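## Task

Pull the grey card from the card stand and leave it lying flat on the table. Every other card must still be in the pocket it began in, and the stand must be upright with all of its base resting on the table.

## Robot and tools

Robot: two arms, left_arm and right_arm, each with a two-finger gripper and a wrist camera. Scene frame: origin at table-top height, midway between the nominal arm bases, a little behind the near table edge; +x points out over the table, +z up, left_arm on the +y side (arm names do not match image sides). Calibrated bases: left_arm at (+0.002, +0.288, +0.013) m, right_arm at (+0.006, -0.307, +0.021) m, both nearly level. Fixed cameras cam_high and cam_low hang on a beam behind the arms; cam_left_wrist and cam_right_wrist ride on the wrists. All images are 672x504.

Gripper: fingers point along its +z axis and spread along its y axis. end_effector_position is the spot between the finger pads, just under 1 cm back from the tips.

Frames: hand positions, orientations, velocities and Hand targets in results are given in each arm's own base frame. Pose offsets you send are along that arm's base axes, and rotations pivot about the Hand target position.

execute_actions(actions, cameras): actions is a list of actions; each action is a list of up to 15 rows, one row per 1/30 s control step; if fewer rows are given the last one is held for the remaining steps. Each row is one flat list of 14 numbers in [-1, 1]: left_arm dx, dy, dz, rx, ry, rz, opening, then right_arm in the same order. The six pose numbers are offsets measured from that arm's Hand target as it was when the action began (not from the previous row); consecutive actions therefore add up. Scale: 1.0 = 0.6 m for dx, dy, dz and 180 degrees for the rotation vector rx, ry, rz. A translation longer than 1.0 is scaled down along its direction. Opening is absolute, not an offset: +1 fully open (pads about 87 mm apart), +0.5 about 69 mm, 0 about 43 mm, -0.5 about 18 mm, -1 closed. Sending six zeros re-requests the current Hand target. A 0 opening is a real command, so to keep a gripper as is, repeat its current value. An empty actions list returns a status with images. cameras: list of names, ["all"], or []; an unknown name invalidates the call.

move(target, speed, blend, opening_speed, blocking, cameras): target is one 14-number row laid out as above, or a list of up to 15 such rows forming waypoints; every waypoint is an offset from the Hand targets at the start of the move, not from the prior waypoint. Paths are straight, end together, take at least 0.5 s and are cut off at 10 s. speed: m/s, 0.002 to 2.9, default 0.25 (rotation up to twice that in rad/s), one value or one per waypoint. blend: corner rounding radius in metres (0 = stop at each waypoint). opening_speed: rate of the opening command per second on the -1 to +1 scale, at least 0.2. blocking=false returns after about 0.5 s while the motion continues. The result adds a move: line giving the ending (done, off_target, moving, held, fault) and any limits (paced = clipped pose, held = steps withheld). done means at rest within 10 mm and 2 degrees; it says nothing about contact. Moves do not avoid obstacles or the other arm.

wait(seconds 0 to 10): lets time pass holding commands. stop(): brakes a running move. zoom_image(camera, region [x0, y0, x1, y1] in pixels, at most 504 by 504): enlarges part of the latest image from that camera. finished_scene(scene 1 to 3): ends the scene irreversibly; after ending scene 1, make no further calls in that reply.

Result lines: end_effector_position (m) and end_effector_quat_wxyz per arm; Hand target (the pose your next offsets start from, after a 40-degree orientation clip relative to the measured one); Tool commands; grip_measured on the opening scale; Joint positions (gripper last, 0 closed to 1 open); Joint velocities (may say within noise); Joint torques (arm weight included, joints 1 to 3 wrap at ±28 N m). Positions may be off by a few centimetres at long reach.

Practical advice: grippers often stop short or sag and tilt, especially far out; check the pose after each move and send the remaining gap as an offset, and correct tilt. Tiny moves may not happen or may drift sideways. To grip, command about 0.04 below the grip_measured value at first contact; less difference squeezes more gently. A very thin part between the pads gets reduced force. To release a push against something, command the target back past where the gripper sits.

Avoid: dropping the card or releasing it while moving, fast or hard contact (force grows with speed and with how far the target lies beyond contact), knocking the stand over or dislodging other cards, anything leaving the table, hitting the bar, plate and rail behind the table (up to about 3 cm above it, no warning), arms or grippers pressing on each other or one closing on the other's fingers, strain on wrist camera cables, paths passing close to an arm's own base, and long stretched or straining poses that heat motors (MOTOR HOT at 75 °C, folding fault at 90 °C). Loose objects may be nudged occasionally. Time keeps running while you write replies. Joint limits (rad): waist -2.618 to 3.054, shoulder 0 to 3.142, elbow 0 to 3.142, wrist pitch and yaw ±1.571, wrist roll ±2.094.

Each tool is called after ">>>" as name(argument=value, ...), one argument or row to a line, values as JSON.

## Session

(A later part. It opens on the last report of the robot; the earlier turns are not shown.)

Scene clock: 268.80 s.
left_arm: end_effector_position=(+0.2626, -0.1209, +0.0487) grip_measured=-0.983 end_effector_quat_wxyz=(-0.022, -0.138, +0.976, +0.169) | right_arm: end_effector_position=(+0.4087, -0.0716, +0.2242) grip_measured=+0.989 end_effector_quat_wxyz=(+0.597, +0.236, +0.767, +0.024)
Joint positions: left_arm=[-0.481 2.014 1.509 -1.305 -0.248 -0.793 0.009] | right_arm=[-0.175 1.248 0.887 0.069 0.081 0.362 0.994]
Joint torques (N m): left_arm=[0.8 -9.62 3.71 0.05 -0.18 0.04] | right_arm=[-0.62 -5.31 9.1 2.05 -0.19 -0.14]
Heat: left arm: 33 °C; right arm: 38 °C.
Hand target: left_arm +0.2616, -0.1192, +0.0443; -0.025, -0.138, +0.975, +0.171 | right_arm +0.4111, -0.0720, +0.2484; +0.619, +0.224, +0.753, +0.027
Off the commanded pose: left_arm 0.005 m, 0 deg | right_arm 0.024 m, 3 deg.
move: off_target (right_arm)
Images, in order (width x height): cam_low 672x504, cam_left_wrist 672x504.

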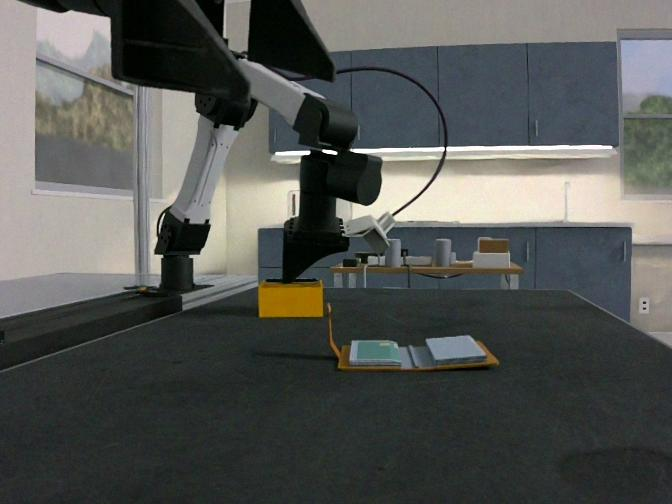

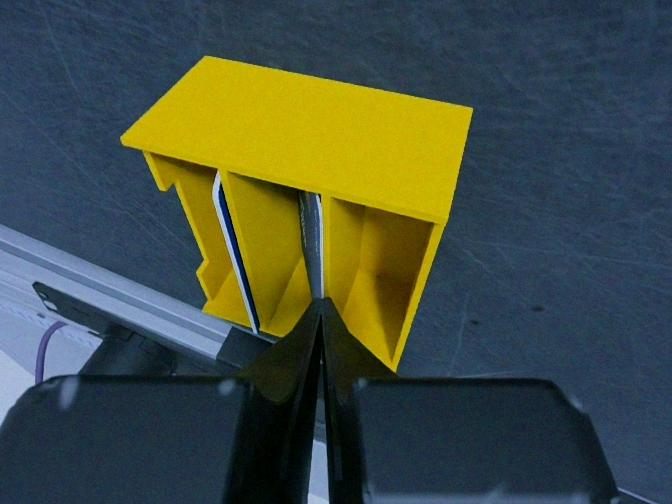

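>>> move(
  target=[0,-0.02,0.05,0,0,0,-1,0,0,0,0,0,0,1],
  speed=0.04,
  cameras=["cam_low","cam_left_wrist"],
)

>>> zoom_image(
  camera="cam_low",
  region=[240, 240, 350, 330],
)

Scene clock: 277.83 s.
left_arm: end_effector_position=(+0.2595, -0.1245, +0.0695) grip_measured=-0.983 end_effector_quat_wxyz=(-0.030, -0.137, +0.974, +0.177) | right_arm: end_effector_position=(+0.4087, -0.0716, +0.2242) grip_measured=+0.989 end_effector_quat_wxyz=(+0.597, +0.236, +0.767, +0.024)
Joint positions: left_arm=[-0.496 2.014 1.586 -1.407 -0.248 -0.808 0.009] | right_arm=[-0.175 1.248 0.887 0.069 0.081 0.362 0.994]
Joint torques (N m): left_arm=[-0.36 -10.09 6.91 -0.25 -0.1 -0.11] | right_arm=[-0.76 -5.38 9.18 2.05 -0.15 -0.11]
Heat: left arm: 33 °C; right arm: 38 °C.
Hand target: left_arm +0.2615, -0.1311, +0.0743; -0.026, -0.138, +0.975, +0.171 | right_arm +0.4111, -0.0720, +0.2484; +0.619, +0.224, +0.753, +0.027
Off the commanded pose: left_arm 0.008 m, 1 deg | right_arm 0.024 m, 3 deg.
move: off_target (right_arm)
Images, in order (width x height): cam_low 672x504, cam_left_wrist 672x504.

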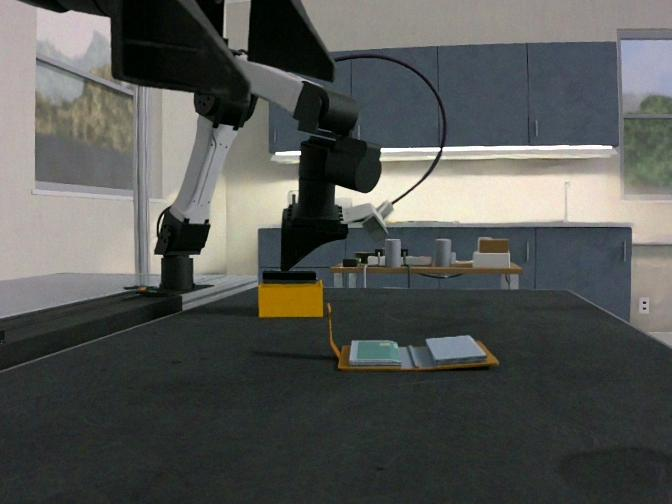

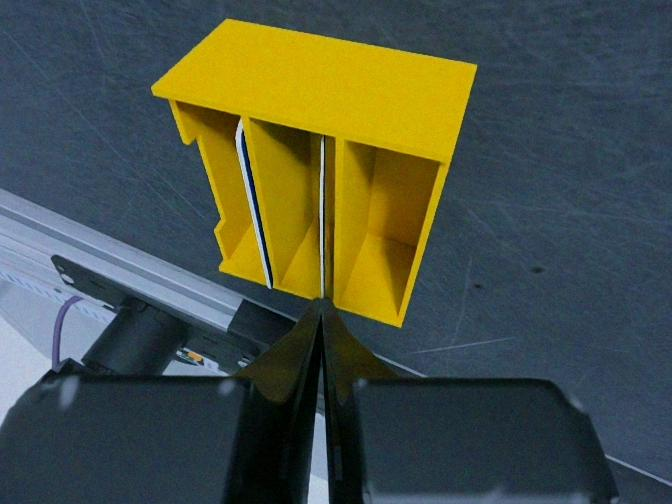

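Scaled by 4.582 from the camera's 672x504 image, which has a finer 960x720 frame.

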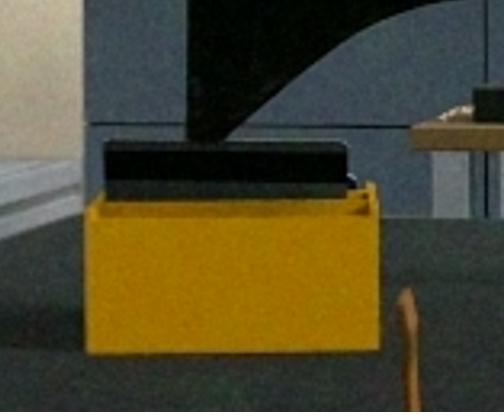

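>>> move(
  target=[
    [0,-0.045,0.18,0,0,0,-1,0,0,0,0,0,0,1],
    [0.164,0.285,0.176,-0.283,-0.378,0.339,-1,0,0,0,0,0,0,1],
  ],
  blend=[0.02,0],
  speed=[0.1,0.2],
  cameras=["cam_high","cam_low","cam_left_wrist"],
)

Scene clock: 304.03 s.
left_arm: end_effector_position=(+0.3627, +0.0405, +0.1786) grip_measured=-0.984 end_effector_quat_wxyz=(-0.352, +0.613, -0.616, +0.348) | right_arm: end_effector_position=(+0.4087, -0.0716, +0.2242) grip_measured=+0.989 end_effector_quat_wxyz=(+0.597, +0.236, +0.767, +0.024)
Joint positions: left_arm=[0.368 1.17 0.737 -0.132 0.312 -1.37 0.008] | right_arm=[-0.175 1.248 0.887 0.069 0.081 0.362 0.994]
Joint torques (N m): left_arm=[0.88 -5.81 5.01 1.99 0.16 -0.01] | right_arm=[-0.84 -5.38 9.16 2.07 -0.17 -0.11]
Heat: left arm: 35 °C; right arm: 38 °C.
Hand target: left_arm +0.3600, +0.0399, +0.1798; -0.354, +0.612, -0.612, +0.354 | right_arm +0.4111, -0.0720, +0.2484; +0.619, +0.224, +0.753, +0.027
Off the commanded pose: left_arm 0.003 m, 1 deg | right_arm 0.024 m, 3 deg.
move: off_target (right_arm)
Images, in order (width x height): cam_high 672x504, cam_low 672x504, cam_left_wrist 672x504.

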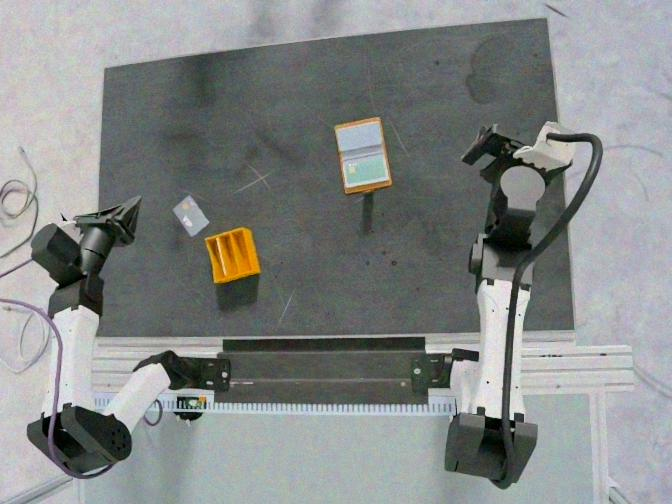

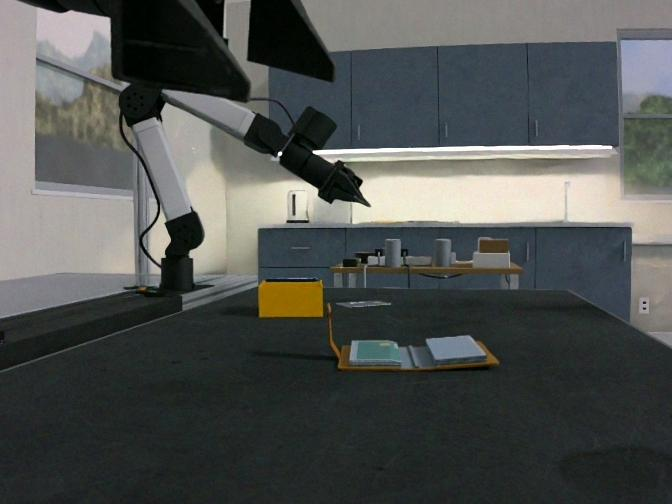

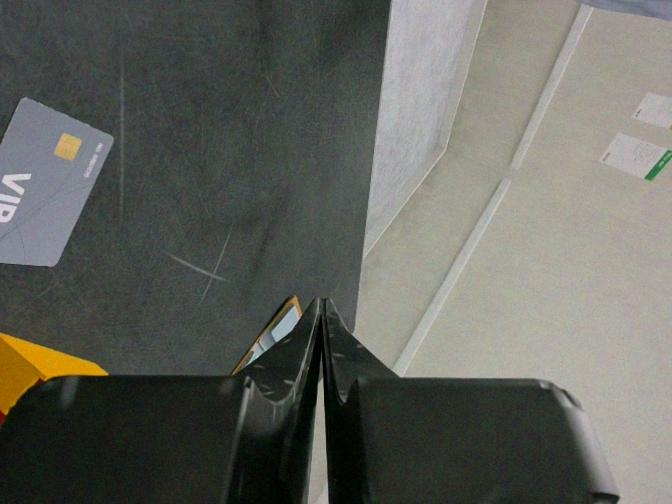

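>>> zoom_image(
  camera="cam_high",
  region=[160, 180, 280, 300],
)

>>> zoom_image(
  camera="cam_low",
  region=[240, 260, 420, 330],
)

Scaled by 4.200 from the camera's 672x504 image, which has a finer 960x720 frame.

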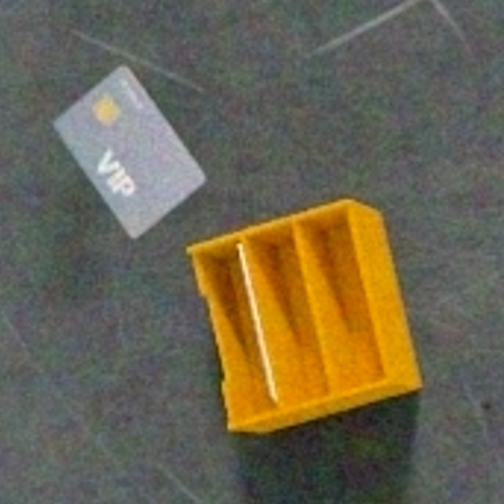

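Scaled by 2.800 from the camera's 672x504 image, which has a finer 960x720 frame.

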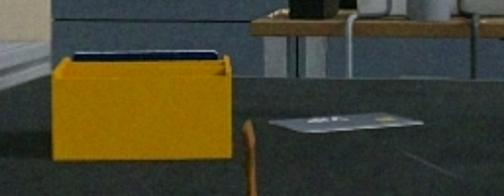

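Flat and clear of the stand.

>>> finished_scene(
  scene=3,
)

The scene is finished: the task was done.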